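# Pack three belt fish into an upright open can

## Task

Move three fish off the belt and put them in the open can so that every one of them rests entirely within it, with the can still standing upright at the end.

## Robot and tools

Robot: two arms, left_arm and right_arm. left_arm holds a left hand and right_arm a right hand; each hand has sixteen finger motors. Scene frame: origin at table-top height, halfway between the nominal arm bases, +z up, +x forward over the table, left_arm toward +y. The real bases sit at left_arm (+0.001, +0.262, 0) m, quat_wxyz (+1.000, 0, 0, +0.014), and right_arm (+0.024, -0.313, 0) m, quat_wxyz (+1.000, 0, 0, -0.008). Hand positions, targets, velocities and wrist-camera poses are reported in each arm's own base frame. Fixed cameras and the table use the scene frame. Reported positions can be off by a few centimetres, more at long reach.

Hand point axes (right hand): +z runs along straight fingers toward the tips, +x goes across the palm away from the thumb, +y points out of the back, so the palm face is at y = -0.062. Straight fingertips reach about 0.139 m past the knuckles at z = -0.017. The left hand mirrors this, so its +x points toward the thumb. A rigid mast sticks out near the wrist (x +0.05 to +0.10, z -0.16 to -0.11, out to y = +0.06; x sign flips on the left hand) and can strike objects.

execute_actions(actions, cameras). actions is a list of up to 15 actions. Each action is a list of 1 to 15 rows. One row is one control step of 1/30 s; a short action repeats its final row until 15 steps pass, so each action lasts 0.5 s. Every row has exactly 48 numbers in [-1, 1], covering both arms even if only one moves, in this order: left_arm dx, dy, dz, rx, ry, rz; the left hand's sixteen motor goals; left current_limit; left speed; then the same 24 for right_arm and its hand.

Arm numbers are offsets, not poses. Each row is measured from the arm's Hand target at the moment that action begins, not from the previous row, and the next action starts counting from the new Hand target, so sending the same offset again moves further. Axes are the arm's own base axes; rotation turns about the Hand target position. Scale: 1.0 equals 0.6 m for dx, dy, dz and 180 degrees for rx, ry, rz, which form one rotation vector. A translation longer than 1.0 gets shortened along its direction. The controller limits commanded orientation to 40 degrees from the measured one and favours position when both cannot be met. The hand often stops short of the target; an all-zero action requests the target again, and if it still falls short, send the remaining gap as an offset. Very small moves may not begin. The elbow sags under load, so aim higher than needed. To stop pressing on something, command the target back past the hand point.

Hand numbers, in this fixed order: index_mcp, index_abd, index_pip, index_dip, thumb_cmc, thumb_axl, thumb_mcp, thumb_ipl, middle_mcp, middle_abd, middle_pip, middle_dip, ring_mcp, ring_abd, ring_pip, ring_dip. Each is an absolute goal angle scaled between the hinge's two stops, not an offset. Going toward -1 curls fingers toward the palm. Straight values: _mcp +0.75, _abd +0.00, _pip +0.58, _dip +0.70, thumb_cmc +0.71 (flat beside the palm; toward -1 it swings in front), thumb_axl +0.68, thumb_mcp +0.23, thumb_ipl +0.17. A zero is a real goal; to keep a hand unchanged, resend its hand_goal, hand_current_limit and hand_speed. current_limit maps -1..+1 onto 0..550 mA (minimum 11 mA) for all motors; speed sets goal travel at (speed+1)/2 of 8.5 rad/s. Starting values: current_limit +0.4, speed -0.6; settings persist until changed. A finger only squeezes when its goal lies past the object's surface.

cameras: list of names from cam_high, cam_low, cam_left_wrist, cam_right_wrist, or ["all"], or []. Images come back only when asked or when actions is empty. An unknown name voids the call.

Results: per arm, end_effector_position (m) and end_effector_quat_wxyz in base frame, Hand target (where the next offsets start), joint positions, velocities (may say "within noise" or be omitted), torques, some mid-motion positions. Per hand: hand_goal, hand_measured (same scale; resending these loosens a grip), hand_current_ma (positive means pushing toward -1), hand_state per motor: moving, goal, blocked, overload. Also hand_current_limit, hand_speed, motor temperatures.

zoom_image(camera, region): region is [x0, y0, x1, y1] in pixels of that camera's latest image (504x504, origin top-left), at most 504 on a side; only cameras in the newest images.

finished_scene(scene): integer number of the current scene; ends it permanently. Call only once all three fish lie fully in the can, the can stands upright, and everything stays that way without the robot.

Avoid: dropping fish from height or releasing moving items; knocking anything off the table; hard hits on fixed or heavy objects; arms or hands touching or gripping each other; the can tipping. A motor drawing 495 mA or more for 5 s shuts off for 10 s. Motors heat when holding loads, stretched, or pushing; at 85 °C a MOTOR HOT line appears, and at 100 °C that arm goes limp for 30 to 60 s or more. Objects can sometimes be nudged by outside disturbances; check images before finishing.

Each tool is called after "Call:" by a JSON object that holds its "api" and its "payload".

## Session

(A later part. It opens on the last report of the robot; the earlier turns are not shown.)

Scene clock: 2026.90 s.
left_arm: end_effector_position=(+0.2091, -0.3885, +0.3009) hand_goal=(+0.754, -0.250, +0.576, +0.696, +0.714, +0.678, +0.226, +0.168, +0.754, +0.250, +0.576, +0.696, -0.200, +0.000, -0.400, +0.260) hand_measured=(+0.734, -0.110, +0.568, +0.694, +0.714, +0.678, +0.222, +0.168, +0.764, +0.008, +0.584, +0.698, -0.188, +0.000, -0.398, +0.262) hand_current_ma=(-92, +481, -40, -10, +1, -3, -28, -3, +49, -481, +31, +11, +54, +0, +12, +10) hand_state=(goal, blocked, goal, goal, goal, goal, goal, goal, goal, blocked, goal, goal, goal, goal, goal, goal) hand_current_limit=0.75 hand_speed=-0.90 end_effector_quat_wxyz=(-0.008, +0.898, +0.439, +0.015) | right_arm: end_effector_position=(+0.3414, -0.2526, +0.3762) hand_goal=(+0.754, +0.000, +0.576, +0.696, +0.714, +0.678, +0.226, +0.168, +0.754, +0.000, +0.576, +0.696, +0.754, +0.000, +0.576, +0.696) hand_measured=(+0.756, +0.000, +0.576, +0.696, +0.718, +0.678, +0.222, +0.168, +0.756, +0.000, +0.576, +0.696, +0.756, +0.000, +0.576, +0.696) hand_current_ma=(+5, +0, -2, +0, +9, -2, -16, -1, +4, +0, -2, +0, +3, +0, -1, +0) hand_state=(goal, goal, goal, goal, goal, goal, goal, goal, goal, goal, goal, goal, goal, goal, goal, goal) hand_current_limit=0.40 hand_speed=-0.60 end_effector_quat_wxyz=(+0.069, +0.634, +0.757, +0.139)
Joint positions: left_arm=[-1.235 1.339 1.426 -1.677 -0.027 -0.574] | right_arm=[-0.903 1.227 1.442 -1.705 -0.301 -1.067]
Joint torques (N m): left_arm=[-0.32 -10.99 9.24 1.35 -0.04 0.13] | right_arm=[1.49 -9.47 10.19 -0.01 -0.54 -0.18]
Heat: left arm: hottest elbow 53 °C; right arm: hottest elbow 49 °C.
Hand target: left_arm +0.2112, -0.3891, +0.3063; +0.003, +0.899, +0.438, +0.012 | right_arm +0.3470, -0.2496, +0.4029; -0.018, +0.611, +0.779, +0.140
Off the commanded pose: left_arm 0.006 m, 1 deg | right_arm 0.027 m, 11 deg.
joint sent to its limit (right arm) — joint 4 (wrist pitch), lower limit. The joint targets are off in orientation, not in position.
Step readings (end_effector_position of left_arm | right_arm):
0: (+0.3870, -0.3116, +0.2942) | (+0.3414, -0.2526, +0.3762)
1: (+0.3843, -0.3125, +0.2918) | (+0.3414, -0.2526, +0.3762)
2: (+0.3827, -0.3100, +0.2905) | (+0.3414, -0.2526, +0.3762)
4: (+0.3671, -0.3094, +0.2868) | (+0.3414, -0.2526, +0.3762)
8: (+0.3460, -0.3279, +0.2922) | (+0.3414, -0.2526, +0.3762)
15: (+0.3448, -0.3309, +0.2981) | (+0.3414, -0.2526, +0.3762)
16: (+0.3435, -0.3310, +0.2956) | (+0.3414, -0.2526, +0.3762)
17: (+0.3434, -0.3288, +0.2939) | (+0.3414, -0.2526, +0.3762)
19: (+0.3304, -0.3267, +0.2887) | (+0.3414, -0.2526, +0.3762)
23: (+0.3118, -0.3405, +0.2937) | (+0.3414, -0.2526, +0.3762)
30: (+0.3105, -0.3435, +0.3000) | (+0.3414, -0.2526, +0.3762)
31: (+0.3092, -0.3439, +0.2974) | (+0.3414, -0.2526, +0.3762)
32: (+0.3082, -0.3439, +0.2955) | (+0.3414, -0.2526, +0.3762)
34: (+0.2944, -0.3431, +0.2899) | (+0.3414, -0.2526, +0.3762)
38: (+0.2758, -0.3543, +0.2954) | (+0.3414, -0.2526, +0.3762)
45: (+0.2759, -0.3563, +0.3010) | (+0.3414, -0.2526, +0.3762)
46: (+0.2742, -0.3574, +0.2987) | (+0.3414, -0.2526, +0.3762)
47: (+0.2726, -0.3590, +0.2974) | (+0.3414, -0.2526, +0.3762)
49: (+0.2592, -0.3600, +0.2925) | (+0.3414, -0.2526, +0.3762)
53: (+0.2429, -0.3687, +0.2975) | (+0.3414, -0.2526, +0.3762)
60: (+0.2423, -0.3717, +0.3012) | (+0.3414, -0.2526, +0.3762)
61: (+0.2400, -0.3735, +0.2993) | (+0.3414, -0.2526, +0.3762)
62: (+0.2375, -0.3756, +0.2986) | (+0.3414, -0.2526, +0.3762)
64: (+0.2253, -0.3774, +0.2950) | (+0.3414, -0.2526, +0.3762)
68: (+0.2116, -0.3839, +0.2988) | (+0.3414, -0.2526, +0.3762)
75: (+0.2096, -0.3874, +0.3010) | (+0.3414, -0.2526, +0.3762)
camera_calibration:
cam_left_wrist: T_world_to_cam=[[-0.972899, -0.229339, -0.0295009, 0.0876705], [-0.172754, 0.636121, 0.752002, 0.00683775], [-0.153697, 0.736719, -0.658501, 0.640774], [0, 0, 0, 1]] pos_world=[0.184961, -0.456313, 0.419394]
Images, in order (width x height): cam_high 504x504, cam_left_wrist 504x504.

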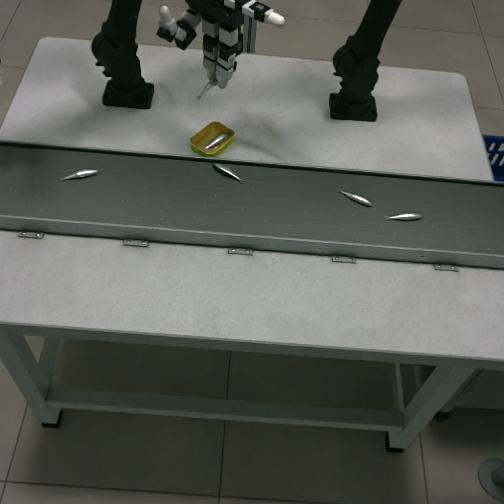

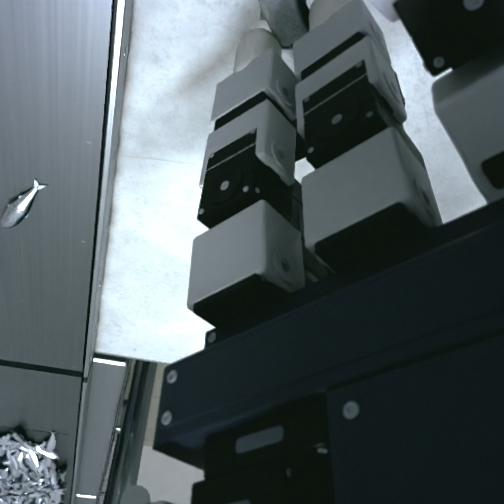

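Call:
{"api": "execute_actions", "payload": {"actions": [[[0,0,-0.084,0,0,0,0.754,-0.25,0.576,0.696,0.714,0.678,0.226,0.168,0.754,0.25,0.576,0.696,-0.2,0,-0.4,0.26,0.75,-0.9,0,0,0,0,0,0,0.754,0,0.576,0.696,0.714,0.678,0.226,0.168,0.754,0,0.576,0.696,0.754,0,0.576,0.696,0.4,-0.6]],[[0,0,-0.084,0,0,0,0.754,-0.25,0.576,0.696,0.714,0.678,0.226,0.168,0.754,0.25,0.576,0.696,-0.2,0,-0.4,0.26,0.75,-0.9,0,0,0,0,0,0,0.754,0,0.576,0.696,0.714,0.678,0.226,0.168,0.754,0,0.576,0.696,0.754,0,0.576,0.696,0.4,-0.6]],[[0,0,-0.084,0,0,0,0.754,-0.25,0.576,0.696,0.714,0.678,0.226,0.168,0.754,0.25,0.576,0.696,-0.2,0,-0.4,0.26,0.75,-0.9,0,0,0,0,0,0,0.754,0,0.576,0.696,0.714,0.678,0.226,0.168,0.754,0,0.576,0.696,0.754,0,0.576,0.696,0.4,-0.6]]], "cameras": ["cam_left_wrist","cam_high"]}}

Call:
{"api": "zoom_image", "payload": {"camera": "cam_high", "region": [160, 90, 260, 190]}}

Call:
{"api": "zoom_image", "payload": {"camera": "cam_left_wrist", "region": [160, 0, 360, 150]}}

Scene clock: 2052.33 s.
left_arm: end_effector_position=(+0.2072, -0.3847, +0.1509) hand_goal=(+0.754, -0.250, +0.576, +0.696, +0.714, +0.678, +0.226, +0.168, +0.754, +0.250, +0.576, +0.696, -0.200, +0.000, -0.400, +0.260) hand_measured=(+0.740, -0.110, +0.566, +0.694, +0.714, +0.678, +0.222, +0.168, +0.768, +0.008, +0.584, +0.698, -0.192, +0.000, -0.398, +0.262) hand_current_ma=(-72, +481, -40, -10, +0, -3, -18, -3, +69, -481, +36, +12, +42, +0, +12, +10) hand_state=(goal, blocked, goal, goal, goal, goal, goal, goal, goal, blocked, goal, goal, goal, goal, goal, goal) hand_current_limit=0.75 hand_speed=-0.90 end_effector_quat_wxyz=(-0.008, +0.899, +0.438, +0.014) | right_arm: end_effector_position=(+0.3414, -0.2526, +0.3762) hand_goal=(+0.754, +0.000, +0.576, +0.696, +0.714, +0.678, +0.226, +0.168, +0.754, +0.000, +0.576, +0.696, +0.754, +0.000, +0.576, +0.696) hand_measured=(+0.756, +0.000, +0.576, +0.696, +0.718, +0.678, +0.222, +0.168, +0.756, +0.000, +0.576, +0.696, +0.756, +0.000, +0.576, +0.696) hand_current_ma=(+5, +0, -2, +0, +9, -2, -16, -1, +4, +0, -2, +0, +3, +0, -1, +0) hand_state=(goal, goal, goal, goal, goal, goal, goal, goal, goal, goal, goal, goal, goal, goal, goal, goal) hand_current_limit=0.40 hand_speed=-0.60 end_effector_quat_wxyz=(+0.069, +0.634, +0.757, +0.139)
Joint positions: left_arm=[-1.235 1.371 1.059 -1.277 -0.025 -0.572] | right_arm=[-0.903 1.227 1.442 -1.705 -0.301 -1.067]
Joint torques (N m): left_arm=[-0.32 -10.7 9.22 1.4 -0.11 0.11] | right_arm=[2.32 -9 9.99 -0.01 -0.52 -0.19]
Heat: left arm: hottest elbow 53 °C; right arm: hottest elbow 49 °C.
Hand target: left_arm +0.2112, -0.3892, +0.1552; +0.004, +0.899, +0.438, +0.012 | right_arm +0.3470, -0.2496, +0.4029; -0.018, +0.611, +0.779, +0.140
Off the commanded pose: left_arm 0.007 m, 1 deg | right_arm 0.027 m, 11 deg.
joint sent to its limit (right arm) — joint 4 (wrist pitch), lower limit. The joint targets are off in orientation, not in position.
Step readings (end_effector_position of left_arm | right_arm):
0: (+0.2091, -0.3886, +0.3009) | (+0.3414, -0.2526, +0.3762)
1: (+0.2091, -0.3888, +0.2935) | (+0.3414, -0.2526, +0.3762)
2: (+0.2097, -0.3909, +0.2892) | (+0.3414, -0.2526, +0.3762)
4: (+0.2083, -0.3872, +0.2692) | (+0.3414, -0.2526, +0.3762)
8: (+0.2067, -0.3826, +0.2486) | (+0.3414, -0.2526, +0.3762)
15: (+0.2075, -0.3850, +0.2491) | (+0.3414, -0.2526, +0.3762)
16: (+0.2077, -0.3855, +0.2433) | (+0.3414, -0.2526, +0.3762)
17: (+0.2087, -0.3886, +0.2397) | (+0.3414, -0.2526, +0.3762)
19: (+0.2083, -0.3876, +0.2231) | (+0.3414, -0.2526, +0.3762)
23: (+0.2065, -0.3823, +0.2016) | (+0.3414, -0.2526, +0.3762)
30: (+0.2073, -0.3848, +0.2010) | (+0.3414, -0.2526, +0.3762)
31: (+0.2075, -0.3851, +0.1955) | (+0.3414, -0.2526, +0.3762)
32: (+0.2086, -0.3885, +0.1916) | (+0.3414, -0.2526, +0.3762)
34: (+0.2086, -0.3885, +0.1759) | (+0.3414, -0.2526, +0.3762)
38: (+0.2064, -0.3824, +0.1526) | (+0.3414, -0.2526, +0.3762)
45: (+0.2072, -0.3847, +0.1509) | (+0.3414, -0.2526, +0.3762)
camera_calibration:
cam_left_wrist: T_world_to_cam=[[-0.973528, -0.226875, -0.027777, 0.083111], [-0.170123, 0.638059, 0.750958, 0.117227], [-0.152651, 0.735804, -0.659765, 0.538551], [0, 0, 0, 1]] pos_world=[0.183064, -0.452211, 0.269593]
Images, in order (width x height): cam_high 504x504, cam_left_wrist 504x504.

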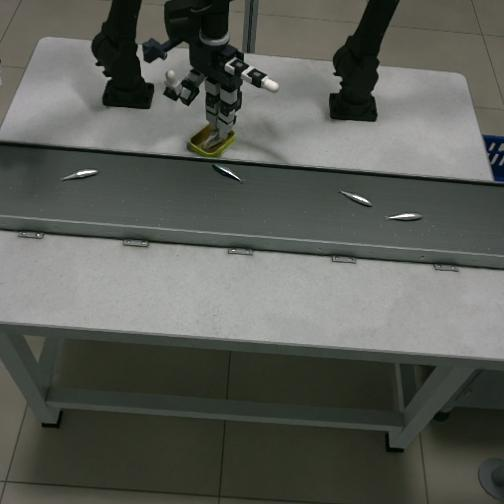

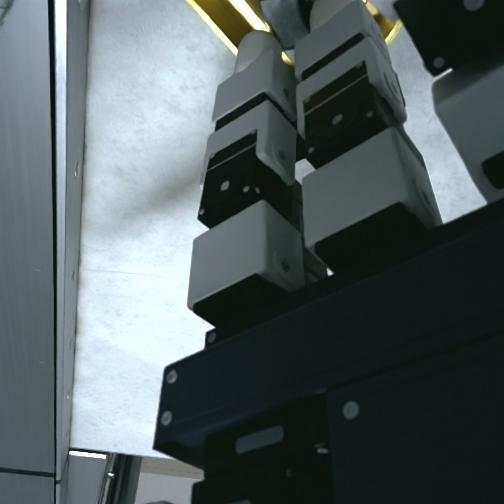

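Scaled by 5.040 from the camera's 504x504 image, which has a finer 720x720 frame.

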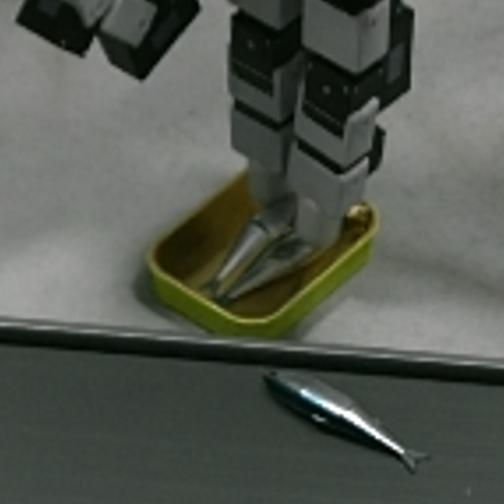

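Scaled by 2.520 from the camera's 504x504 image, which has a finer 720x720 frame.

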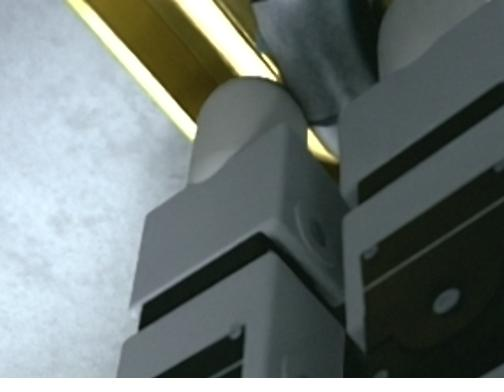

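Call:
{"api": "execute_actions", "payload": {"actions": [[[0.005,-0.015,-0.022,0,0,0,0.754,-0.25,0.576,0.696,0.714,0.678,0.226,0.168,0.754,0.25,0.576,0.696,-0.2,0,-0.4,0.26,0.75,-0.9,0,0,0,0,0,0,0.754,0,0.576,0.696,0.714,0.678,0.226,0.168,0.754,0,0.576,0.696,0.754,0,0.576,0.696,0.4,-0.6]]], "cameras": ["cam_left_wrist","cam_high"]}}

Call:
{"api": "zoom_image", "payload": {"camera": "cam_high", "region": [160, 90, 260, 190]}}

Call:
{"api": "zoom_image", "payload": {"camera": "cam_left_wrist", "region": [160, 0, 360, 150]}}

Scene clock: 2076.57 s.
left_arm: end_effector_position=(+0.2102, -0.3932, +0.1424) hand_goal=(+0.754, -0.250, +0.576, +0.696, +0.714, +0.678, +0.226, +0.168, +0.754, +0.250, +0.576, +0.696, -0.200, +0.000, -0.400, +0.260) hand_measured=(+0.740, -0.110, +0.566, +0.694, +0.714, +0.678, +0.222, +0.168, +0.768, +0.008, +0.584, +0.698, -0.192, +0.000, -0.398, +0.262) hand_current_ma=(-72, +481, -40, -10, +0, -3, -18, -3, +69, -481, +36, +12, +42, +0, +12, +10) hand_state=(goal, blocked, goal, goal, goal, goal, goal, goal, goal, blocked, goal, goal, goal, goal, goal, goal) hand_current_limit=0.75 hand_speed=-0.90 end_effector_quat_wxyz=(-0.003, +0.899, +0.438, +0.013) | right_arm: end_effector_position=(+0.3414, -0.2526, +0.3762) hand_goal=(+0.754, +0.000, +0.576, +0.696, +0.714, +0.678, +0.226, +0.168, +0.754, +0.000, +0.576, +0.696, +0.754, +0.000, +0.576, +0.696) hand_measured=(+0.756, +0.000, +0.576, +0.696, +0.718, +0.678, +0.222, +0.168, +0.756, +0.000, +0.576, +0.696, +0.756, +0.000, +0.576, +0.696) hand_current_ma=(+5, +0, -2, +0, +9, -2, -16, -1, +4, +0, -2, +0, +3, +0, -1, +0) hand_state=(goal, goal, goal, goal, goal, goal, goal, goal, goal, goal, goal, goal, goal, goal, goal, goal) hand_current_limit=0.40 hand_speed=-0.60 end_effector_quat_wxyz=(+0.069, +0.634, +0.757, +0.139)
Joint positions: left_arm=[-1.235 1.396 1.059 -1.242 -0.025 -0.572] | right_arm=[-0.903 1.227 1.442 -1.705 -0.301 -1.067]
Joint torques (N m): left_arm=[-0.09 -9.93 9.17 1.54 -0.09 0.11] | right_arm=[1.55 -9.7 10.04 -0.03 -0.51 -0.15]
Heat: left arm: hottest elbow 52 °C; right arm: hottest elbow 49 °C.
Hand target: left_arm +0.2142, -0.3982, +0.1419; +0.003, +0.899, +0.438, +0.012 | right_arm +0.3470, -0.2496, +0.4029; -0.018, +0.611, +0.779, +0.140
Off the commanded pose: left_arm 0.006 m, 1 deg | right_arm 0.027 m, 11 deg.
joint sent to its limit (right arm) — joint 4 (wrist pitch), lower limit. The joint targets are off in orientation, not in position.
Step readings (end_effector_position of left_arm | right_arm):
0: (+0.2072, -0.3847, +0.1509) | (+0.3414, -0.2526, +0.3762)
1: (+0.2077, -0.3859, +0.1506) | (+0.3414, -0.2526, +0.3762)
2: (+0.2084, -0.3879, +0.1502) | (+0.3414, -0.2526, +0.3762)
4: (+0.2098, -0.3919, +0.1479) | (+0.3414, -0.2526, +0.3762)
8: (+0.2102, -0.3932, +0.1429) | (+0.3414, -0.2526, +0.3762)
15: (+0.2102, -0.3932, +0.1424) | (+0.3414, -0.2526, +0.3762)
camera_calibration:
cam_left_wrist: T_world_to_cam=[[-0.973447, -0.227105, -0.0287158, 0.0838658], [-0.172397, 0.644795, 0.744661, 0.133572], [-0.1506, 0.729838, -0.666825, 0.537829], [0, 0, 0, 1]] pos_world=[0.185663, -0.459608, 0.261581]
Images, in order (width x height): cam_high 504x504, cam_left_wrist 504x504.

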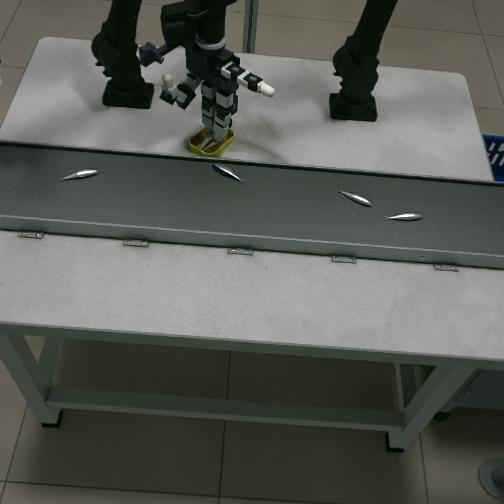

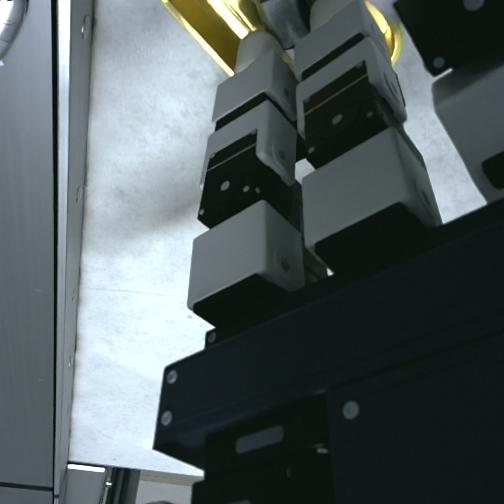

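Scaled by 5.040 from the camera's 504x504 image, which has a finer 720x720 frame.

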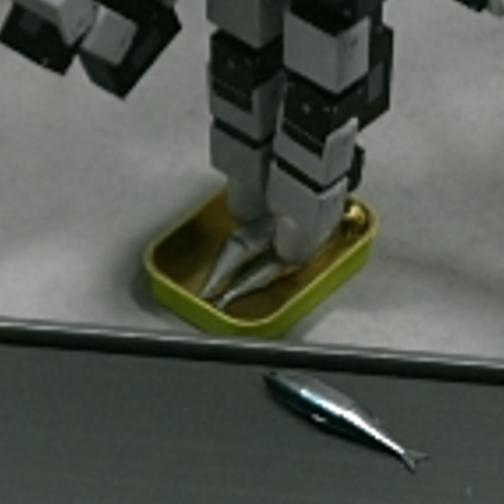

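Scaled by 2.520 from the camera's 504x504 image, which has a finer 720x720 frame.

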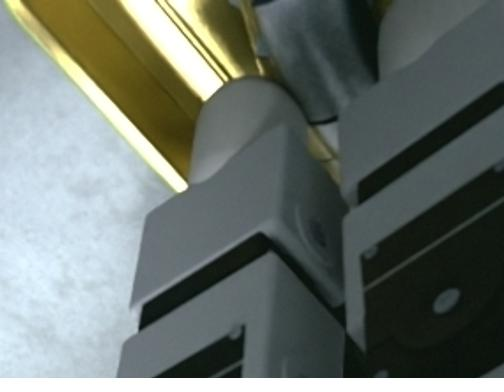

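Call:
{"api": "execute_actions", "payload": {"actions": [[[0,0,0,0,0,0,0.754,-0.06,0.576,0.696,0.714,0.678,0.226,0.168,0.754,-0.01,0.576,0.696,-0.2,0,-0.4,0.26,0.4,-0.95,0,0,0,0,0,0,0.754,0,0.576,0.696,0.714,0.678,0.226,0.168,0.754,0,0.576,0.696,0.754,0,0.576,0.696,0.4,-0.6]]], "cameras": ["cam_left_wrist","cam_high"]}}

Call:
{"api": "zoom_image", "payload": {"camera": "cam_high", "region": [160, 90, 260, 190]}}

Call:
{"api": "zoom_image", "payload": {"camera": "cam_left_wrist", "region": [160, 0, 360, 150]}}

Scene clock: 2093.73 s.
left_arm: end_effector_position=(+0.2102, -0.3932, +0.1424) hand_goal=(+0.754, -0.060, +0.576, +0.696, +0.714, +0.678, +0.226, +0.168, +0.754, -0.010, +0.576, +0.696, -0.200, +0.000, -0.400, +0.260) hand_measured=(+0.750, -0.064, +0.572, +0.694, +0.714, +0.678, +0.222, +0.168, +0.756, -0.010, +0.578, +0.698, -0.192, +0.000, -0.398, +0.262) hand_current_ma=(-23, -12, -15, -10, +0, -3, -18, -3, +8, +3, +12, +12, +42, +0, +12, +10) hand_state=(goal, goal, goal, goal, goal, goal, goal, goal, goal, goal, goal, goal, goal, goal, goal, goal) hand_current_limit=0.40 hand_speed=-0.95 end_effector_quat_wxyz=(-0.003, +0.899, +0.438, +0.013) | right_arm: end_effector_position=(+0.3414, -0.2526, +0.3762) hand_goal=(+0.754, +0.000, +0.576, +0.696, +0.714, +0.678, +0.226, +0.168, +0.754, +0.000, +0.576, +0.696, +0.754, +0.000, +0.576, +0.696) hand_measured=(+0.756, +0.000, +0.576, +0.696, +0.718, +0.678, +0.222, +0.168, +0.756, +0.000, +0.576, +0.696, +0.756, +0.000, +0.576, +0.696) hand_current_ma=(+5, +0, -2, +0, +9, -2, -16, -1, +4, +0, -2, +0, +3, +0, -1, +0) hand_state=(goal, goal, goal, goal, goal, goal, goal, goal, goal, goal, goal, goal, goal, goal, goal, goal) hand_current_limit=0.40 hand_speed=-0.60 end_effector_quat_wxyz=(+0.069, +0.634, +0.757, +0.139)
Joint positions: left_arm=[-1.235 1.396 1.059 -1.242 -0.025 -0.572] | right_arm=[-0.903 1.227 1.442 -1.705 -0.301 -1.067]
Joint torques (N m): left_arm=[-0.32 -9.82 9.18 1.65 -0.09 0.11] | right_arm=[2.43 -9.64 9.96 -0.06 -0.54 -0.21]
Heat: left arm: hottest elbow 52 °C; right arm: hottest elbow 49 °C.
Hand target: left_arm +0.2142, -0.3982, +0.1419; +0.003, +0.899, +0.438, +0.012 | right_arm +0.3470, -0.2496, +0.4029; -0.018, +0.611, +0.779, +0.140
Off the commanded pose: left_arm 0.006 m, 1 deg | right_arm 0.027 m, 11 deg.
joint sent to its limit (right arm) — joint 4 (wrist pitch), lower limit. The joint targets are off in orientation, not in position.
Step readings (end_effector_position of left_arm | right_arm):
0: (+0.2102, -0.3932, +0.1424) | (+0.3414, -0.2526, +0.3762)
1: (+0.2102, -0.3932, +0.1424) | (+0.3414, -0.2526, +0.3762)
2: (+0.2102, -0.3932, +0.1424) | (+0.3414, -0.2526, +0.3762)
4: (+0.2102, -0.3932, +0.1424) | (+0.3414, -0.2526, +0.3762)
8: (+0.2102, -0.3932, +0.1424) | (+0.3414, -0.2526, +0.3762)
15: (+0.2102, -0.3932, +0.1424) | (+0.3414, -0.2526, +0.3762)
camera_calibration:
cam_left_wrist: T_world_to_cam=[[-0.973447, -0.227105, -0.0287158, 0.0838658], [-0.172397, 0.644795, 0.744661, 0.133572], [-0.1506, 0.729838, -0.666825, 0.537829], [0, 0, 0, 1]] pos_world=[0.185663, -0.459608, 0.261581]
Images, in order (width x height): cam_high 504x504, cam_left_wrist 504x504.

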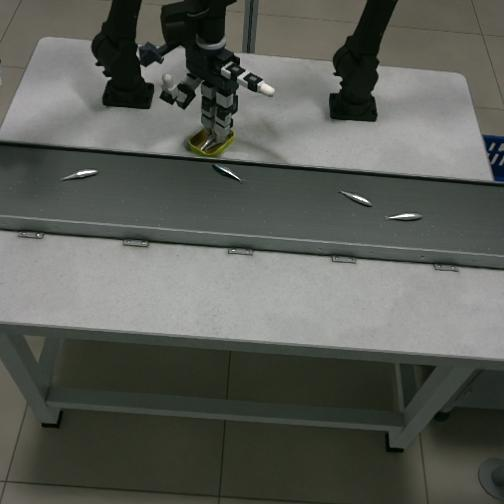

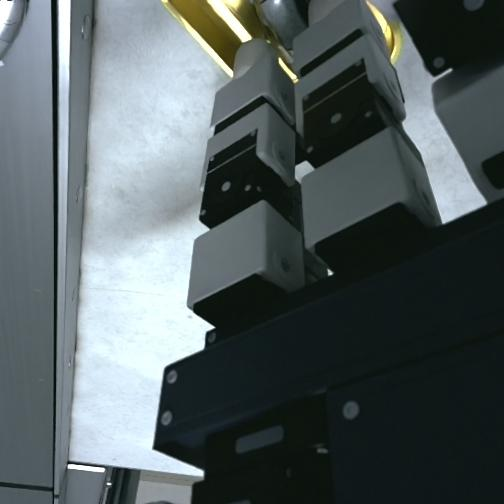

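Scaled by 5.040 from the camera's 504x504 image, which has a finer 720x720 frame.

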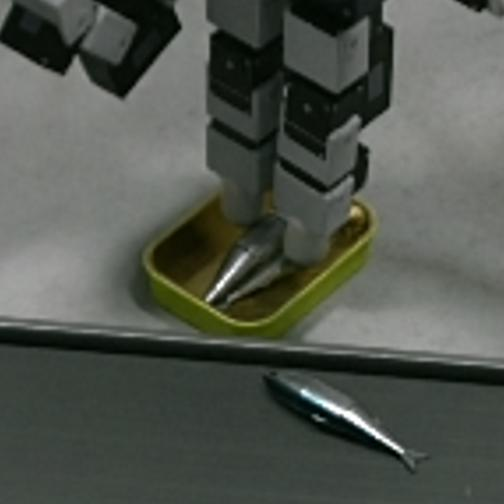

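Scaled by 2.520 from the camera's 504x504 image, which has a finer 720x720 frame.

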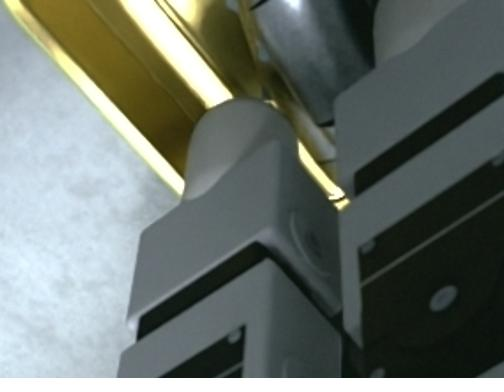

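Call:
{"api": "execute_actions", "payload": {"actions": [[[0,0,0,0,0,0,0.754,-0.03,0.576,0.696,0.714,0.678,0.226,0.168,0.754,-0.03,0.576,0.696,-0.2,0,-0.4,0.26,0.4,-0.95,0,0,0,0,0,0,0.754,0,0.576,0.696,0.714,0.678,0.226,0.168,0.754,0,0.576,0.696,0.754,0,0.576,0.696,0.4,-0.6]],[[0.012,-0.022,0.12,0,0,0,0.754,-0.03,0.576,0.696,0.714,0.678,0.226,0.168,0.754,-0.03,0.576,0.696,-0.2,0,-0.4,0.26,0.4,-0.95,0,0,0,0,0,0,0.754,0,0.576,0.696,0.714,0.678,0.226,0.168,0.754,0,0.576,0.696,0.754,0,0.576,0.696,0.4,-0.6]]], "cameras": ["cam_left_wrist","cam_high"]}}

Call:
{"api": "zoom_image", "payload": {"camera": "cam_high", "region": [160, 90, 260, 190]}}

Scene clock: 2113.23 s.
left_arm: end_effector_position=(+0.2145, -0.4043, +0.1963) hand_goal=(+0.754, -0.030, +0.576, +0.696, +0.714, +0.678, +0.226, +0.168, +0.754, -0.030, +0.576, +0.696, -0.200, +0.000, -0.400, +0.260) hand_measured=(+0.752, -0.032, +0.574, +0.694, +0.714, +0.678, +0.222, +0.168, +0.754, -0.028, +0.578, +0.698, -0.190, +0.000, -0.398, +0.262) hand_current_ma=(-8, -9, -10, -10, +0, -3, -26, -3, -4, +4, +6, +12, +47, +0, +12, +10) hand_state=(goal, goal, goal, goal, goal, goal, goal, goal, goal, goal, goal, goal, goal, goal, goal, goal) hand_current_limit=0.40 hand_speed=-0.95 end_effector_quat_wxyz=(-0.011, +0.899, +0.437, +0.014) | right_arm: end_effector_position=(+0.3414, -0.2526, +0.3762) hand_goal=(+0.754, +0.000, +0.576, +0.696, +0.714, +0.678, +0.226, +0.168, +0.754, +0.000, +0.576, +0.696, +0.754, +0.000, +0.576, +0.696) hand_measured=(+0.756, +0.000, +0.576, +0.696, +0.718, +0.678, +0.222, +0.168, +0.756, +0.000, +0.576, +0.696, +0.756, +0.000, +0.576, +0.696) hand_current_ma=(+5, +0, -2, +0, +9, -2, -16, -1, +4, +0, -2, +0, +3, +0, -1, +0) hand_state=(goal, goal, goal, goal, goal, goal, goal, goal, goal, goal, goal, goal, goal, goal, goal, goal) hand_current_limit=0.40 hand_speed=-0.60 end_effector_quat_wxyz=(+0.069, +0.634, +0.757, +0.139)
Joint positions: left_arm=[-1.234 1.399 1.21 -1.407 -0.025 -0.567] | right_arm=[-0.903 1.227 1.442 -1.705 -0.301 -1.067]
Joint torques (N m): left_arm=[0.03 -11.58 12.59 0.25 -0.09 0.11] | right_arm=[2.08 -9.47 10.1 -0.02 -0.49 -0.19]
Heat: left arm: hottest elbow 52 °C; right arm: hottest elbow 49 °C.
Hand target: left_arm +0.2214, -0.4113, +0.2140; +0.004, +0.899, +0.438, +0.012 | right_arm +0.3470, -0.2496, +0.4029; -0.018, +0.611, +0.779, +0.140
Off the commanded pose: left_arm 0.020 m, 2 deg | right_arm 0.027 m, 11 deg.
joint sent to its limit (right arm) — joint 4 (wrist pitch), lower limit. The joint targets are off in orientation, not in position.
Step readings (end_effector_position of left_arm | right_arm):
0: (+0.2102, -0.3932, +0.1424) | (+0.3414, -0.2526, +0.3762)
1: (+0.2102, -0.3932, +0.1424) | (+0.3414, -0.2526, +0.3762)
2: (+0.2102, -0.3932, +0.1424) | (+0.3414, -0.2526, +0.3762)
4: (+0.2102, -0.3932, +0.1424) | (+0.3414, -0.2526, +0.3762)
8: (+0.2102, -0.3932, +0.1424) | (+0.3414, -0.2526, +0.3762)
15: (+0.2102, -0.3932, +0.1424) | (+0.3414, -0.2526, +0.3762)
16: (+0.2099, -0.3924, +0.1463) | (+0.3414, -0.2526, +0.3762)
17: (+0.2084, -0.3885, +0.1515) | (+0.3414, -0.2526, +0.3762)
19: (+0.2090, -0.3893, +0.1665) | (+0.3414, -0.2526, +0.3762)
23: (+0.2146, -0.4042, +0.1939) | (+0.3414, -0.2526, +0.3762)
30: (+0.2145, -0.4043, +0.1963) | (+0.3414, -0.2526, +0.3762)
camera_calibration:
cam_left_wrist: T_world_to_cam=[[-0.974283, -0.223718, -0.0268809, 0.0882202], [-0.166403, 0.633927, 0.755279, 0.0936022], [-0.151929, 0.740329, -0.654852, 0.584753], [0, 0, 0, 1]] pos_world=[0.190368, -0.47251, 0.314602]
Images, in order (width x height): cam_high 504x504, cam_left_wrist 504x504.

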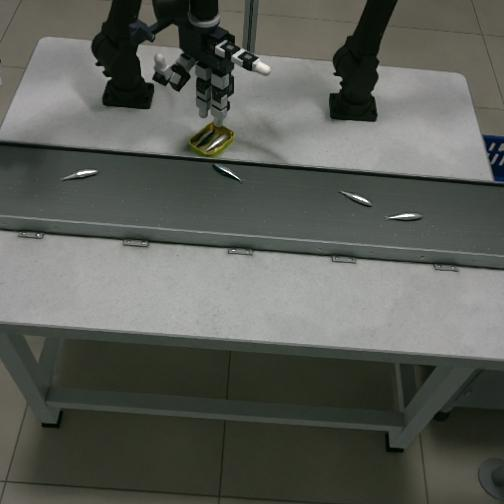

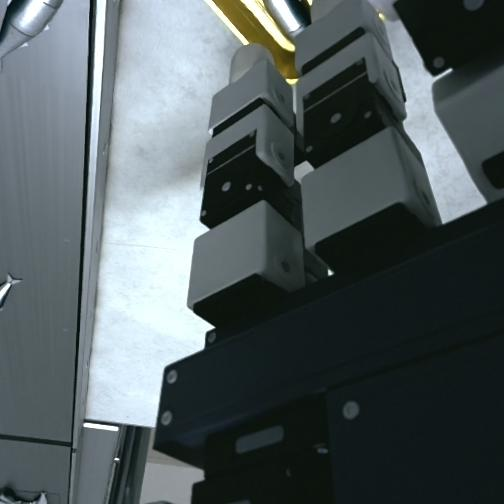

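Scaled by 5.040 from the camera's 504x504 image, which has a finer 720x720 frame.

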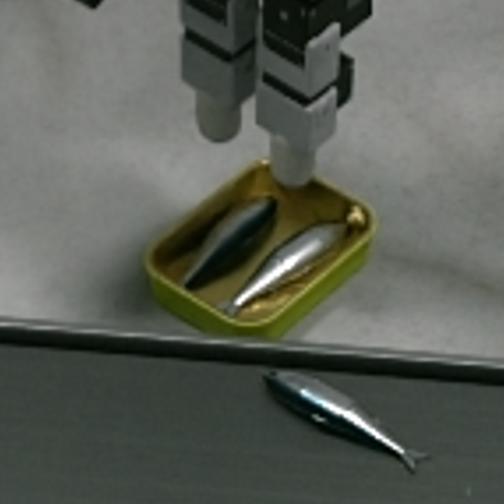

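Call:
{"api": "execute_actions", "payload": {"actions": [[[0.0,0.02,0.06,0,0,-0.1132,0.754,0.1,0.576,0.696,0.714,0.678,0.226,0.168,0.754,-0.1,0.576,0.696,-0.2,0,-0.4,0.26,0.4,-0.6,0,0,0,0,0,0,0.754,0,0.576,0.696,0.714,0.678,0.226,0.168,0.754,0,0.576,0.696,0.754,0,0.576,0.696,0.4,-0.6]],[[0.04,0.16,0.0,0,0,-0.1132,0.754,0.1,0.576,0.696,0.714,0.678,0.226,0.168,0.754,-0.1,0.576,0.696,-0.2,0,-0.4,0.26,0.4,-0.6,0,0,0,0,0,0,0.754,0,0.576,0.696,0.714,0.678,0.226,0.168,0.754,0,0.576,0.696,0.754,0,0.576,0.696,0.4,-0.6]],[[0.04,0.16,0.0,0,0,-0.1132,0.754,0.1,0.576,0.696,0.714,0.678,0.226,0.168,0.754,-0.1,0.576,0.696,-0.2,0,-0.4,0.26,0.4,-0.6,0,0,0,0,0,0,0.754,0,0.576,0.696,0.714,0.678,0.226,0.168,0.754,0,0.576,0.696,0.754,0,0.576,0.696,0.4,-0.6]],[[0.038,0.168,-0.06,0,0,-0.1132,0.754,0.1,0.576,0.696,0.714,0.678,0.226,0.168,0.754,-0.1,0.576,0.696,-0.2,0,-0.4,0.26,0.4,-0.6,0,0,0,0,0,0,0.754,0,0.576,0.696,0.714,0.678,0.226,0.168,0.754,0,0.576,0.696,0.754,0,0.576,0.696,0.4,-0.6]]], "cameras": ["cam_left_wrist","cam_high"]}}

Call:
{"api": "zoom_image", "payload": {"camera": "cam_high", "region": [290, 120, 420, 230]}}

Call:
{"api": "zoom_image", "payload": {"camera": "cam_left_wrist", "region": [160, 0, 360, 150]}}

Scene clock: 2149.23 s.
left_arm: end_effector_position=(+0.2856, -0.1047, +0.2073) hand_goal=(+0.754, +0.100, +0.576, +0.696, +0.714, +0.678, +0.226, +0.168, +0.754, -0.100, +0.576, +0.696, -0.200, +0.000, -0.400, +0.260) hand_measured=(+0.754, +0.098, +0.574, +0.694, +0.716, +0.678, +0.222, +0.168, +0.754, -0.100, +0.574, +0.698, -0.192, +0.000, -0.396, +0.262) hand_current_ma=(+2, -9, -7, -10, +8, -3, -28, -3, +2, -3, -5, +10, +37, -2, +13, +10) hand_state=(goal, goal, goal, goal, goal, goal, goal, goal, goal, goal, goal, goal, goal, goal, goal, goal) hand_current_limit=0.40 hand_speed=-0.60 end_effector_quat_wxyz=(+0.012, +0.969, -0.248, -0.009) | right_arm: end_effector_position=(+0.3414, -0.2526, +0.3762) hand_goal=(+0.754, +0.000, +0.576, +0.696, +0.714, +0.678, +0.226, +0.168, +0.754, +0.000, +0.576, +0.696, +0.754, +0.000, +0.576, +0.696) hand_measured=(+0.756, +0.000, +0.576, +0.696, +0.718, +0.678, +0.222, +0.168, +0.756, +0.000, +0.576, +0.696, +0.756, +0.000, +0.576, +0.696) hand_current_ma=(+5, +0, -2, +0, +9, -2, -16, -1, +4, +0, -2, +0, +3, +0, -1, +0) hand_state=(goal, goal, goal, goal, goal, goal, goal, goal, goal, goal, goal, goal, goal, goal, goal, goal) hand_current_limit=0.40 hand_speed=-0.60 end_effector_quat_wxyz=(+0.069, +0.634, +0.757, +0.139)
Joint positions: left_arm=[-0.05 1.164 1.026 -1.455 0.02 2.022] | right_arm=[-0.903 1.227 1.442 -1.705 -0.301 -1.067]
Joint torques (N m): left_arm=[-1.26 -7.36 10.63 1.25 0.3 0.16] | right_arm=[2.14 -9.76 10.06 0.14 -0.5 -0.21]
Heat: left arm: hottest elbow 54 °C; right arm: hottest elbow 50 °C.
Hand target: left_arm +0.2922, -0.1066, +0.2140; +0.010, +0.967, -0.255, +0.007 | right_arm +0.3470, -0.2496, +0.4029; -0.018, +0.611, +0.779, +0.140
Off the commanded pose: left_arm 0.010 m, 2 deg | right_arm 0.027 m, 11 deg.
joint sent to its limit (right arm) — joint 4 (wrist pitch), lower limit. The joint targets are off in orientation, not in position.
Step readings (end_effector_position of left_arm | right_arm):
0: (+0.2145, -0.4043, +0.1963) | (+0.3414, -0.2526, +0.3762)
1: (+0.2143, -0.4040, +0.1987) | (+0.3414, -0.2526, +0.3762)
2: (+0.2134, -0.4030, +0.2012) | (+0.3414, -0.2526, +0.3762)
4: (+0.2151, -0.3957, +0.2107) | (+0.3414, -0.2526, +0.3762)
8: (+0.2223, -0.3845, +0.2321) | (+0.3414, -0.2526, +0.3762)
15: (+0.2188, -0.3871, +0.2333) | (+0.3414, -0.2526, +0.3762)
16: (+0.2196, -0.3808, +0.2307) | (+0.3414, -0.2526, +0.3762)
17: (+0.2209, -0.3709, +0.2282) | (+0.3414, -0.2526, +0.3762)
19: (+0.2342, -0.3316, +0.2248) | (+0.3414, -0.2526, +0.3762)
23: (+0.2607, -0.2851, +0.2449) | (+0.3414, -0.2526, +0.3762)
30: (+0.2477, -0.2942, +0.2457) | (+0.3414, -0.2526, +0.3762)
31: (+0.2477, -0.2884, +0.2429) | (+0.3414, -0.2526, +0.3762)
32: (+0.2515, -0.2760, +0.2403) | (+0.3414, -0.2526, +0.3762)
34: (+0.2695, -0.2373, +0.2384) | (+0.3414, -0.2526, +0.3762)
38: (+0.2887, -0.1908, +0.2434) | (+0.3414, -0.2526, +0.3762)
45: (+0.2709, -0.2014, +0.2435) | (+0.3414, -0.2526, +0.3762)
46: (+0.2703, -0.1934, +0.2397) | (+0.3414, -0.2526, +0.3762)
47: (+0.2739, -0.1776, +0.2355) | (+0.3414, -0.2526, +0.3762)
49: (+0.2894, -0.1375, +0.2278) | (+0.3414, -0.2526, +0.3762)
53: (+0.3038, -0.0928, +0.2137) | (+0.3414, -0.2526, +0.3762)
60: (+0.2897, -0.1049, +0.2071) | (+0.3414, -0.2526, +0.3762)
camera_calibration:
cam_left_wrist: T_world_to_cam=[[-0.382323, 0.923938, -0.0129392, 0.173113], [0.639841, 0.274815, 0.717691, -0.352869], [0.666658, 0.266111, -0.696241, 0.106068], [0, 0, 0, 1]] pos_world=[0.221254, -0.0911976, 0.329339]
Images, in order (width x height): cam_high 504x504, cam_left_wrist 504x504.

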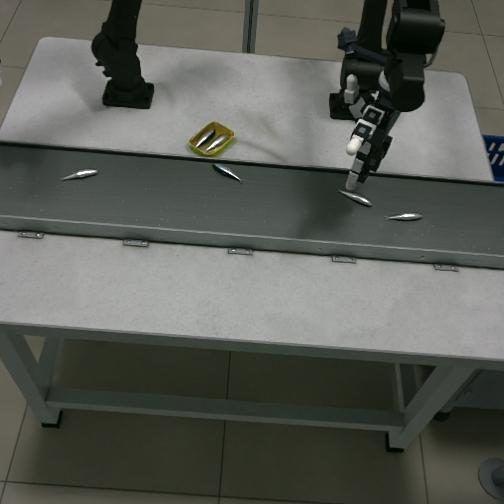

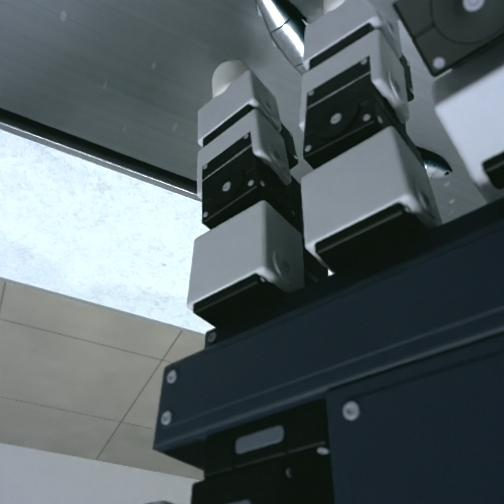

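Scaled by 3.877 from the camera's 504x504 image, which has a finer 720x720 frame.

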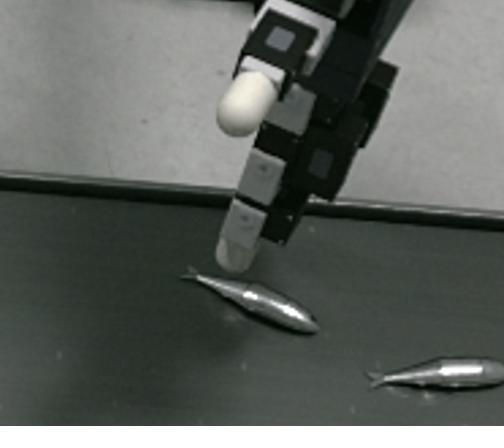

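Scaled by 2.520 from the camera's 504x504 image, which has a finer 720x720 frame.

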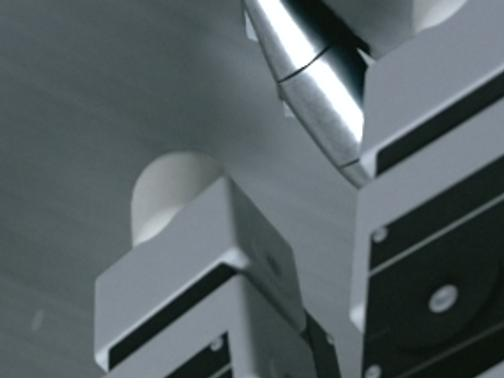

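Call:
{"api": "execute_actions", "payload": {"actions": [[[0.0268,0.0521,0.04,0,0,0.2035,0.754,0.1,0.576,0.696,0.714,0.678,0.226,0.168,0.754,-0.1,0.576,0.696,-0.2,0,-0.4,0.26,0.4,-0.6,0,0,0,0,0,0,0.754,0,0.576,0.696,0.714,0.678,0.226,0.168,0.754,0,0.576,0.696,0.754,0,0.576,0.696,0.4,-0.6]],[[0.0268,0.0521,0,0,0,0.2035,0.754,0.1,0.576,0.696,0.714,0.678,0.226,0.168,0.754,-0.1,0.576,0.696,-0.2,0,-0.4,0.26,0.4,-0.6,0,0,0,0,0,0,0.754,0,0.576,0.696,0.714,0.678,0.226,0.168,0.754,0,0.576,0.696,0.754,0,0.576,0.696,0.4,-0.6]],[[0.0268,0.0521,0,0,0,0.2035,0.754,0.1,0.576,0.696,0.714,0.678,0.226,0.168,0.754,-0.1,0.576,0.696,-0.2,0,-0.4,0.26,0.4,-0.6,0,0,0,0,0,0,0.754,0,0.576,0.696,0.714,0.678,0.226,0.168,0.754,0,0.576,0.696,0.754,0,0.576,0.696,0.4,-0.6]],[[0.0268,0.0521,0,0,0,0.2035,0.754,0.1,0.576,0.696,0.714,0.678,0.226,0.168,0.754,-0.1,0.576,0.696,-0.2,0,-0.4,0.26,0.4,-0.6,0,0,0,0,0,0,0.754,0,0.576,0.696,0.714,0.678,0.226,0.168,0.754,0,0.576,0.696,0.754,0,0.576,0.696,0.4,-0.6]],[[0.0268,0.0521,-0.05,0,0,0.2035,0.754,0.1,0.576,0.696,0.714,0.678,0.226,0.168,0.754,-0.1,0.576,0.696,-0.2,0,-0.4,0.26,0.4,-0.6,0,0,0,0,0,0,0.754,0,0.576,0.696,0.714,0.678,0.226,0.168,0.754,0,0.576,0.696,0.754,0,0.576,0.696,0.4,-0.6]]], "cameras": ["cam_left_wrist","cam_high"]}}

Call:
{"api": "zoom_image", "payload": {"camera": "cam_high", "region": [290, 120, 420, 230]}}

Call:
{"api": "zoom_image", "payload": {"camera": "cam_left_wrist", "region": [160, 0, 360, 150]}}

Scene clock: 2192.03 s.
left_arm: end_effector_position=(+0.3560, +0.0489, +0.1832) hand_goal=(+0.754, +0.100, +0.576, +0.696, +0.714, +0.678, +0.226, +0.168, +0.754, -0.100, +0.576, +0.696, -0.200, +0.000, -0.400, +0.260) hand_measured=(+0.754, +0.100, +0.574, +0.694, +0.714, +0.678, +0.222, +0.168, +0.754, -0.098, +0.576, +0.698, -0.188, -0.002, -0.398, +0.262) hand_current_ma=(-3, +4, -6, -10, +2, -3, -23, -3, -4, +6, -2, +10, +53, -5, +10, +9) hand_state=(goal, goal, goal, goal, goal, goal, goal, goal, goal, goal, goal, goal, goal, goal, goal, goal) hand_current_limit=0.40 hand_speed=-0.60 end_effector_quat_wxyz=(-0.040, +0.235, +0.971, +0.004) | right_arm: end_effector_position=(+0.3414, -0.2526, +0.3762) hand_goal=(+0.754, +0.000, +0.576, +0.696, +0.714, +0.678, +0.226, +0.168, +0.754, +0.000, +0.576, +0.696, +0.754, +0.000, +0.576, +0.696) hand_measured=(+0.756, +0.000, +0.576, +0.696, +0.718, +0.678, +0.222, +0.168, +0.756, +0.000, +0.576, +0.696, +0.756, +0.000, +0.576, +0.696) hand_current_ma=(+5, +0, -2, +0, +9, -2, -16, -1, +4, +0, -2, +0, +3, +0, -1, +0) hand_state=(goal, goal, goal, goal, goal, goal, goal, goal, goal, goal, goal, goal, goal, goal, goal, goal) hand_current_limit=0.40 hand_speed=-0.60 end_effector_quat_wxyz=(+0.069, +0.634, +0.757, +0.139)
Joint positions: left_arm=[-0.117 1.3 1.077 -1.426 -0.017 -1.213] | right_arm=[-0.903 1.227 1.442 -1.705 -0.301 -1.067]
Joint torques (N m): left_arm=[-0.5 -10.23 13.71 0.61 -0.28 0.01] | right_arm=[1.73 -9.11 10.09 -0.35 -0.5 -0.18]
Motor temperatures (°C): left_arm=[27 31 56 24 26 28] | right_arm=[26 30 50 26 26 27]
Heat: left arm: hottest elbow 56 °C; right arm: hottest elbow 50 °C.
Hand target: left_arm +0.3726, +0.0498, +0.2080; -0.007, +0.228, +0.974, +0.010 | right_arm +0.3470, -0.2496, +0.4029; -0.018, +0.611, +0.779, +0.140
Off the commanded pose: left_arm 0.030 m, 4 deg | right_arm 0.027 m, 11 deg.
joint sent to its limit (right arm) — joint 4 (wrist pitch), lower limit. The joint targets are off in orientation, not in position.
Step readings (end_effector_position of left_arm | right_arm):
0: (+0.2856, -0.1047, +0.2073) | (+0.3414, -0.2526, +0.3762)
1: (+0.2887, -0.1043, +0.2104) | (+0.3414, -0.2526, +0.3762)
2: (+0.2927, -0.1023, +0.2135) | (+0.3414, -0.2526, +0.3762)
4: (+0.2978, -0.0846, +0.2215) | (+0.3414, -0.2526, +0.3762)
8: (+0.3024, -0.0702, +0.2381) | (+0.3414, -0.2526, +0.3762)
15: (+0.3069, -0.0747, +0.2397) | (+0.3414, -0.2526, +0.3762)
16: (+0.3100, -0.0729, +0.2390) | (+0.3414, -0.2526, +0.3762)
17: (+0.3137, -0.0692, +0.2384) | (+0.3414, -0.2526, +0.3762)
19: (+0.3139, -0.0564, +0.2335) | (+0.3414, -0.2526, +0.3762)
23: (+0.3174, -0.0465, +0.2348) | (+0.3414, -0.2526, +0.3762)
30: (+0.3231, -0.0459, +0.2349) | (+0.3414, -0.2526, +0.3762)
31: (+0.3262, -0.0431, +0.2352) | (+0.3414, -0.2526, +0.3762)
32: (+0.3294, -0.0392, +0.2359) | (+0.3414, -0.2526, +0.3762)
34: (+0.3337, -0.0281, +0.2356) | (+0.3414, -0.2526, +0.3762)
38: (+0.3361, -0.0214, +0.2347) | (+0.3414, -0.2526, +0.3762)
45: (+0.3366, -0.0156, +0.2328) | (+0.3414, -0.2526, +0.3762)
46: (+0.3363, -0.0121, +0.2309) | (+0.3414, -0.2526, +0.3762)
47: (+0.3359, -0.0081, +0.2288) | (+0.3414, -0.2526, +0.3762)
49: (+0.3365, +0.0021, +0.2224) | (+0.3414, -0.2526, +0.3762)
53: (+0.3401, +0.0115, +0.2111) | (+0.3414, -0.2526, +0.3762)
60: (+0.3387, +0.0200, +0.2110) | (+0.3414, -0.2526, +0.3762)
61: (+0.3388, +0.0216, +0.2084) | (+0.3414, -0.2526, +0.3762)
62: (+0.3412, +0.0234, +0.2059) | (+0.3414, -0.2526, +0.3762)
64: (+0.3544, +0.0321, +0.2019) | (+0.3414, -0.2526, +0.3762)
68: (+0.3660, +0.0437, +0.1858) | (+0.3414, -0.2526, +0.3762)
75: (+0.3587, +0.0482, +0.1828) | (+0.3414, -0.2526, +0.3762)
camera_calibration:
cam_left_wrist: T_world_to_cam=[[0.4037, -0.91301, -0.0586397, -0.123826], [-0.559132, -0.296945, 0.774077, 0.021667], [-0.724153, -0.279707, -0.63037, 0.511216], [0, 0, 0, 1]] pos_world=[0.432301, 0.0363703, 0.298222]
Images, in order (width x height): cam_high 504x504, cam_left_wrist 504x504.

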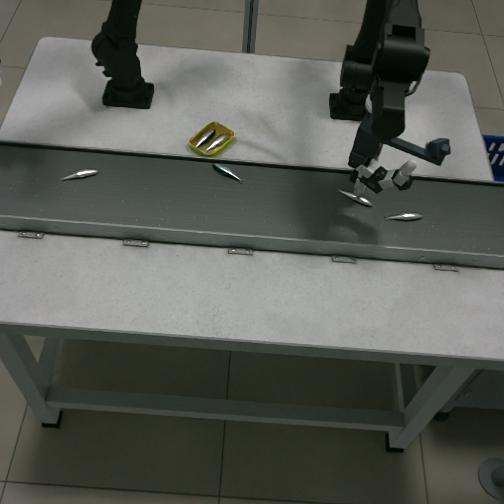

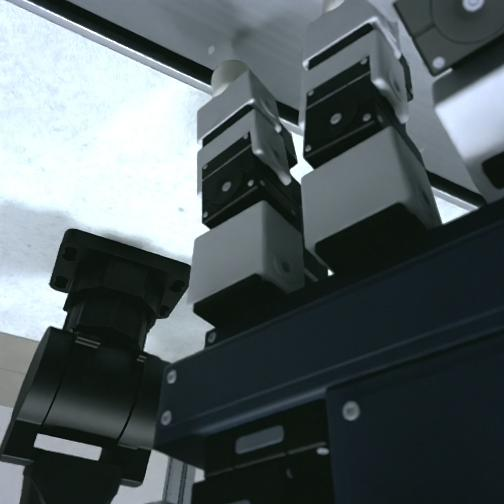

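Scaled by 3.877 from the camera's 504x504 image, which has a finer 720x720 frame.

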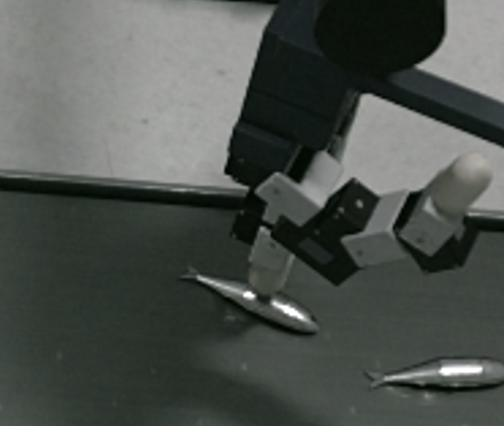

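Scaled by 2.520 from the camera's 504x504 image, which has a finer 720x720 frame.

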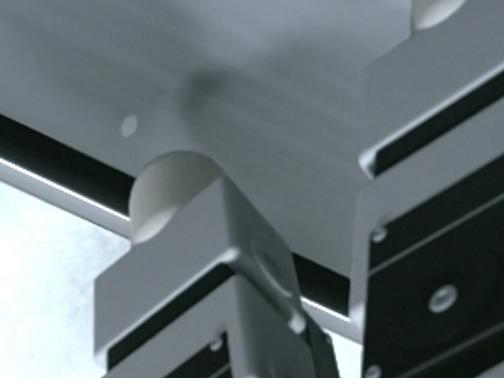

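Call:
{"api": "execute_actions", "payload": {"actions": [[[0.0,0,0.07,0,0,0,0.754,0.1,0.576,0.696,0.714,0.678,0.226,0.168,0.754,-0.1,0.576,0.696,-0.2,0,-0.4,0.26,0.4,-0.6,0,0,0,0,0,0,0.754,0,0.576,0.696,0.714,0.678,0.226,0.168,0.754,0,0.576,0.696,0.754,0,0.576,0.696,0.4,-0.6]],[[0.03,0,0,0,0,0,0.754,0.1,0.576,0.696,0.714,0.678,0.226,0.168,0.754,-0.1,0.576,0.696,-0.2,0,-0.4,0.26,0.4,-0.6,0,0,0,0,0,0,0.754,0,0.576,0.696,0.714,0.678,0.226,0.168,0.754,0,0.576,0.696,0.754,0,0.576,0.696,0.4,-0.6]]], "cameras": ["cam_left_wrist","cam_high"]}}

Call:
{"api": "zoom_image", "payload": {"camera": "cam_high", "region": [310, 140, 410, 230]}}

Call:
{"api": "zoom_image", "payload": {"camera": "cam_left_wrist", "region": [160, 0, 360, 150]}}

Scene clock: 2221.27 s.
left_arm: end_effector_position=(+0.3763, +0.0471, +0.2312) hand_goal=(+0.754, +0.100, +0.576, +0.696, +0.714, +0.678, +0.226, +0.168, +0.754, -0.100, +0.576, +0.696, -0.200, +0.000, -0.400, +0.260) hand_measured=(+0.752, +0.100, +0.574, +0.694, +0.714, +0.678, +0.222, +0.168, +0.752, -0.098, +0.576, +0.698, -0.188, -0.002, -0.398, +0.262) hand_current_ma=(-5, +1, -6, -10, +2, -3, -28, -3, -6, +5, -2, +10, +53, -5, +10, +9) hand_state=(goal, goal, goal, goal, goal, goal, goal, goal, goal, goal, goal, goal, goal, goal, goal, goal) hand_current_limit=0.40 hand_speed=-0.60 end_effector_quat_wxyz=(-0.027, +0.234, +0.972, +0.007) | right_arm: end_effector_position=(+0.3414, -0.2526, +0.3762) hand_goal=(+0.754, +0.000, +0.576, +0.696, +0.714, +0.678, +0.226, +0.168, +0.754, +0.000, +0.576, +0.696, +0.754, +0.000, +0.576, +0.696) hand_measured=(+0.756, +0.000, +0.576, +0.696, +0.718, +0.678, +0.222, +0.168, +0.756, +0.000, +0.576, +0.696, +0.756, +0.000, +0.576, +0.696) hand_current_ma=(+5, +0, -2, +0, +9, -2, -16, -1, +4, +0, -2, +0, +3, +0, -1, +0) hand_state=(goal, goal, goal, goal, goal, goal, goal, goal, goal, goal, goal, goal, goal, goal, goal, goal) hand_current_limit=0.40 hand_speed=-0.60 end_effector_quat_wxyz=(+0.069, +0.634, +0.757, +0.139)
Joint positions: left_arm=[-0.116 1.317 1.22 -1.525 -0.019 -1.215] | right_arm=[-0.903 1.227 1.442 -1.705 -0.301 -1.067]
Joint torques (N m): left_arm=[-0.03 -9.05 14.09 0.32 -0.28 0.03] | right_arm=[2.02 -10.05 10.03 -0.01 -0.49 -0.19]
Motor temperatures (°C): left_arm=[27 31 61 24 26 28] | right_arm=[26 30 50 26 26 27]
Heat: left arm: hottest elbow 61 °C; right arm: hottest elbow 50 °C.
Hand target: left_arm +0.3906, +0.0498, +0.2499; -0.007, +0.228, +0.974, +0.010 | right_arm +0.3470, -0.2496, +0.4029; -0.018, +0.611, +0.779, +0.140
Off the commanded pose: left_arm 0.024 m, 2 deg | right_arm 0.027 m, 11 deg.
joint sent to its limit (right arm) — joint 4 (wrist pitch), lower limit. The joint targets are off in orientation, not in position.
Step readings (end_effector_position of left_arm | right_arm):
0: (+0.3560, +0.0489, +0.1832) | (+0.3414, -0.2526, +0.3762)
1: (+0.3551, +0.0491, +0.1870) | (+0.3414, -0.2526, +0.3762)
2: (+0.3532, +0.0495, +0.1923) | (+0.3414, -0.2526, +0.3762)
4: (+0.3541, +0.0495, +0.2069) | (+0.3414, -0.2526, +0.3762)
8: (+0.3645, +0.0483, +0.2296) | (+0.3414, -0.2526, +0.3762)
15: (+0.3651, +0.0483, +0.2327) | (+0.3414, -0.2526, +0.3762)
16: (+0.3661, +0.0481, +0.2331) | (+0.3414, -0.2526, +0.3762)
17: (+0.3676, +0.0480, +0.2333) | (+0.3414, -0.2526, +0.3762)
19: (+0.3726, +0.0474, +0.2335) | (+0.3414, -0.2526, +0.3762)
23: (+0.3762, +0.0471, +0.2314) | (+0.3414, -0.2526, +0.3762)
30: (+0.3763, +0.0471, +0.2312) | (+0.3414, -0.2526, +0.3762)
camera_calibration:
cam_left_wrist: T_world_to_cam=[[0.407068, -0.912183, -0.0470937, -0.134862], [-0.579102, -0.297613, 0.758991, 0.00637143], [-0.706354, -0.281689, -0.649396, 0.553415], [0, 0, 0, 1]] pos_world=[0.449495, 0.0347686, 0.348199]
Images, in order (width x height): cam_high 504x504, cam_left_wrist 504x504.

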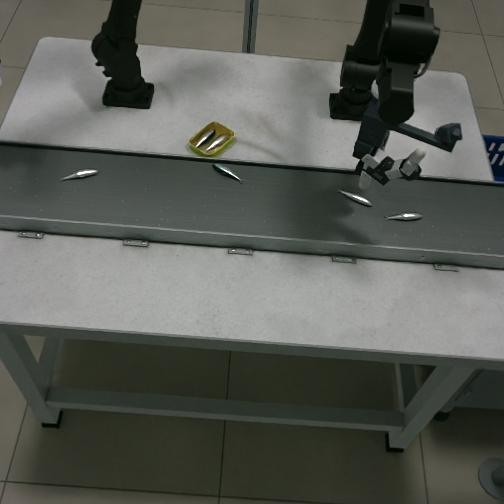

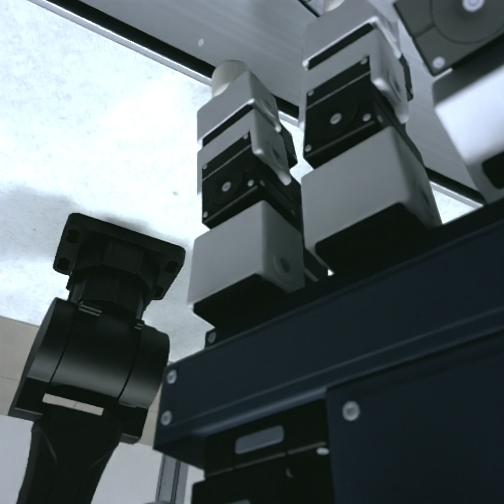

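Scaled by 5.040 from the camera's 504x504 image, which has a finer 720x720 frame.

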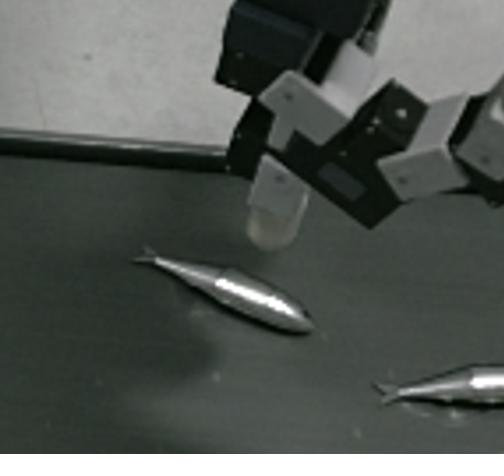

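Scaled by 2.520 from the camera's 504x504 image, which has a finer 720x720 frame.

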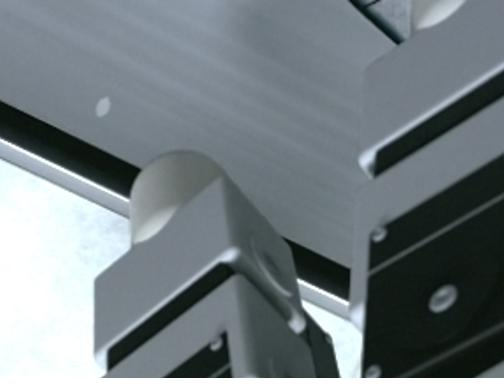

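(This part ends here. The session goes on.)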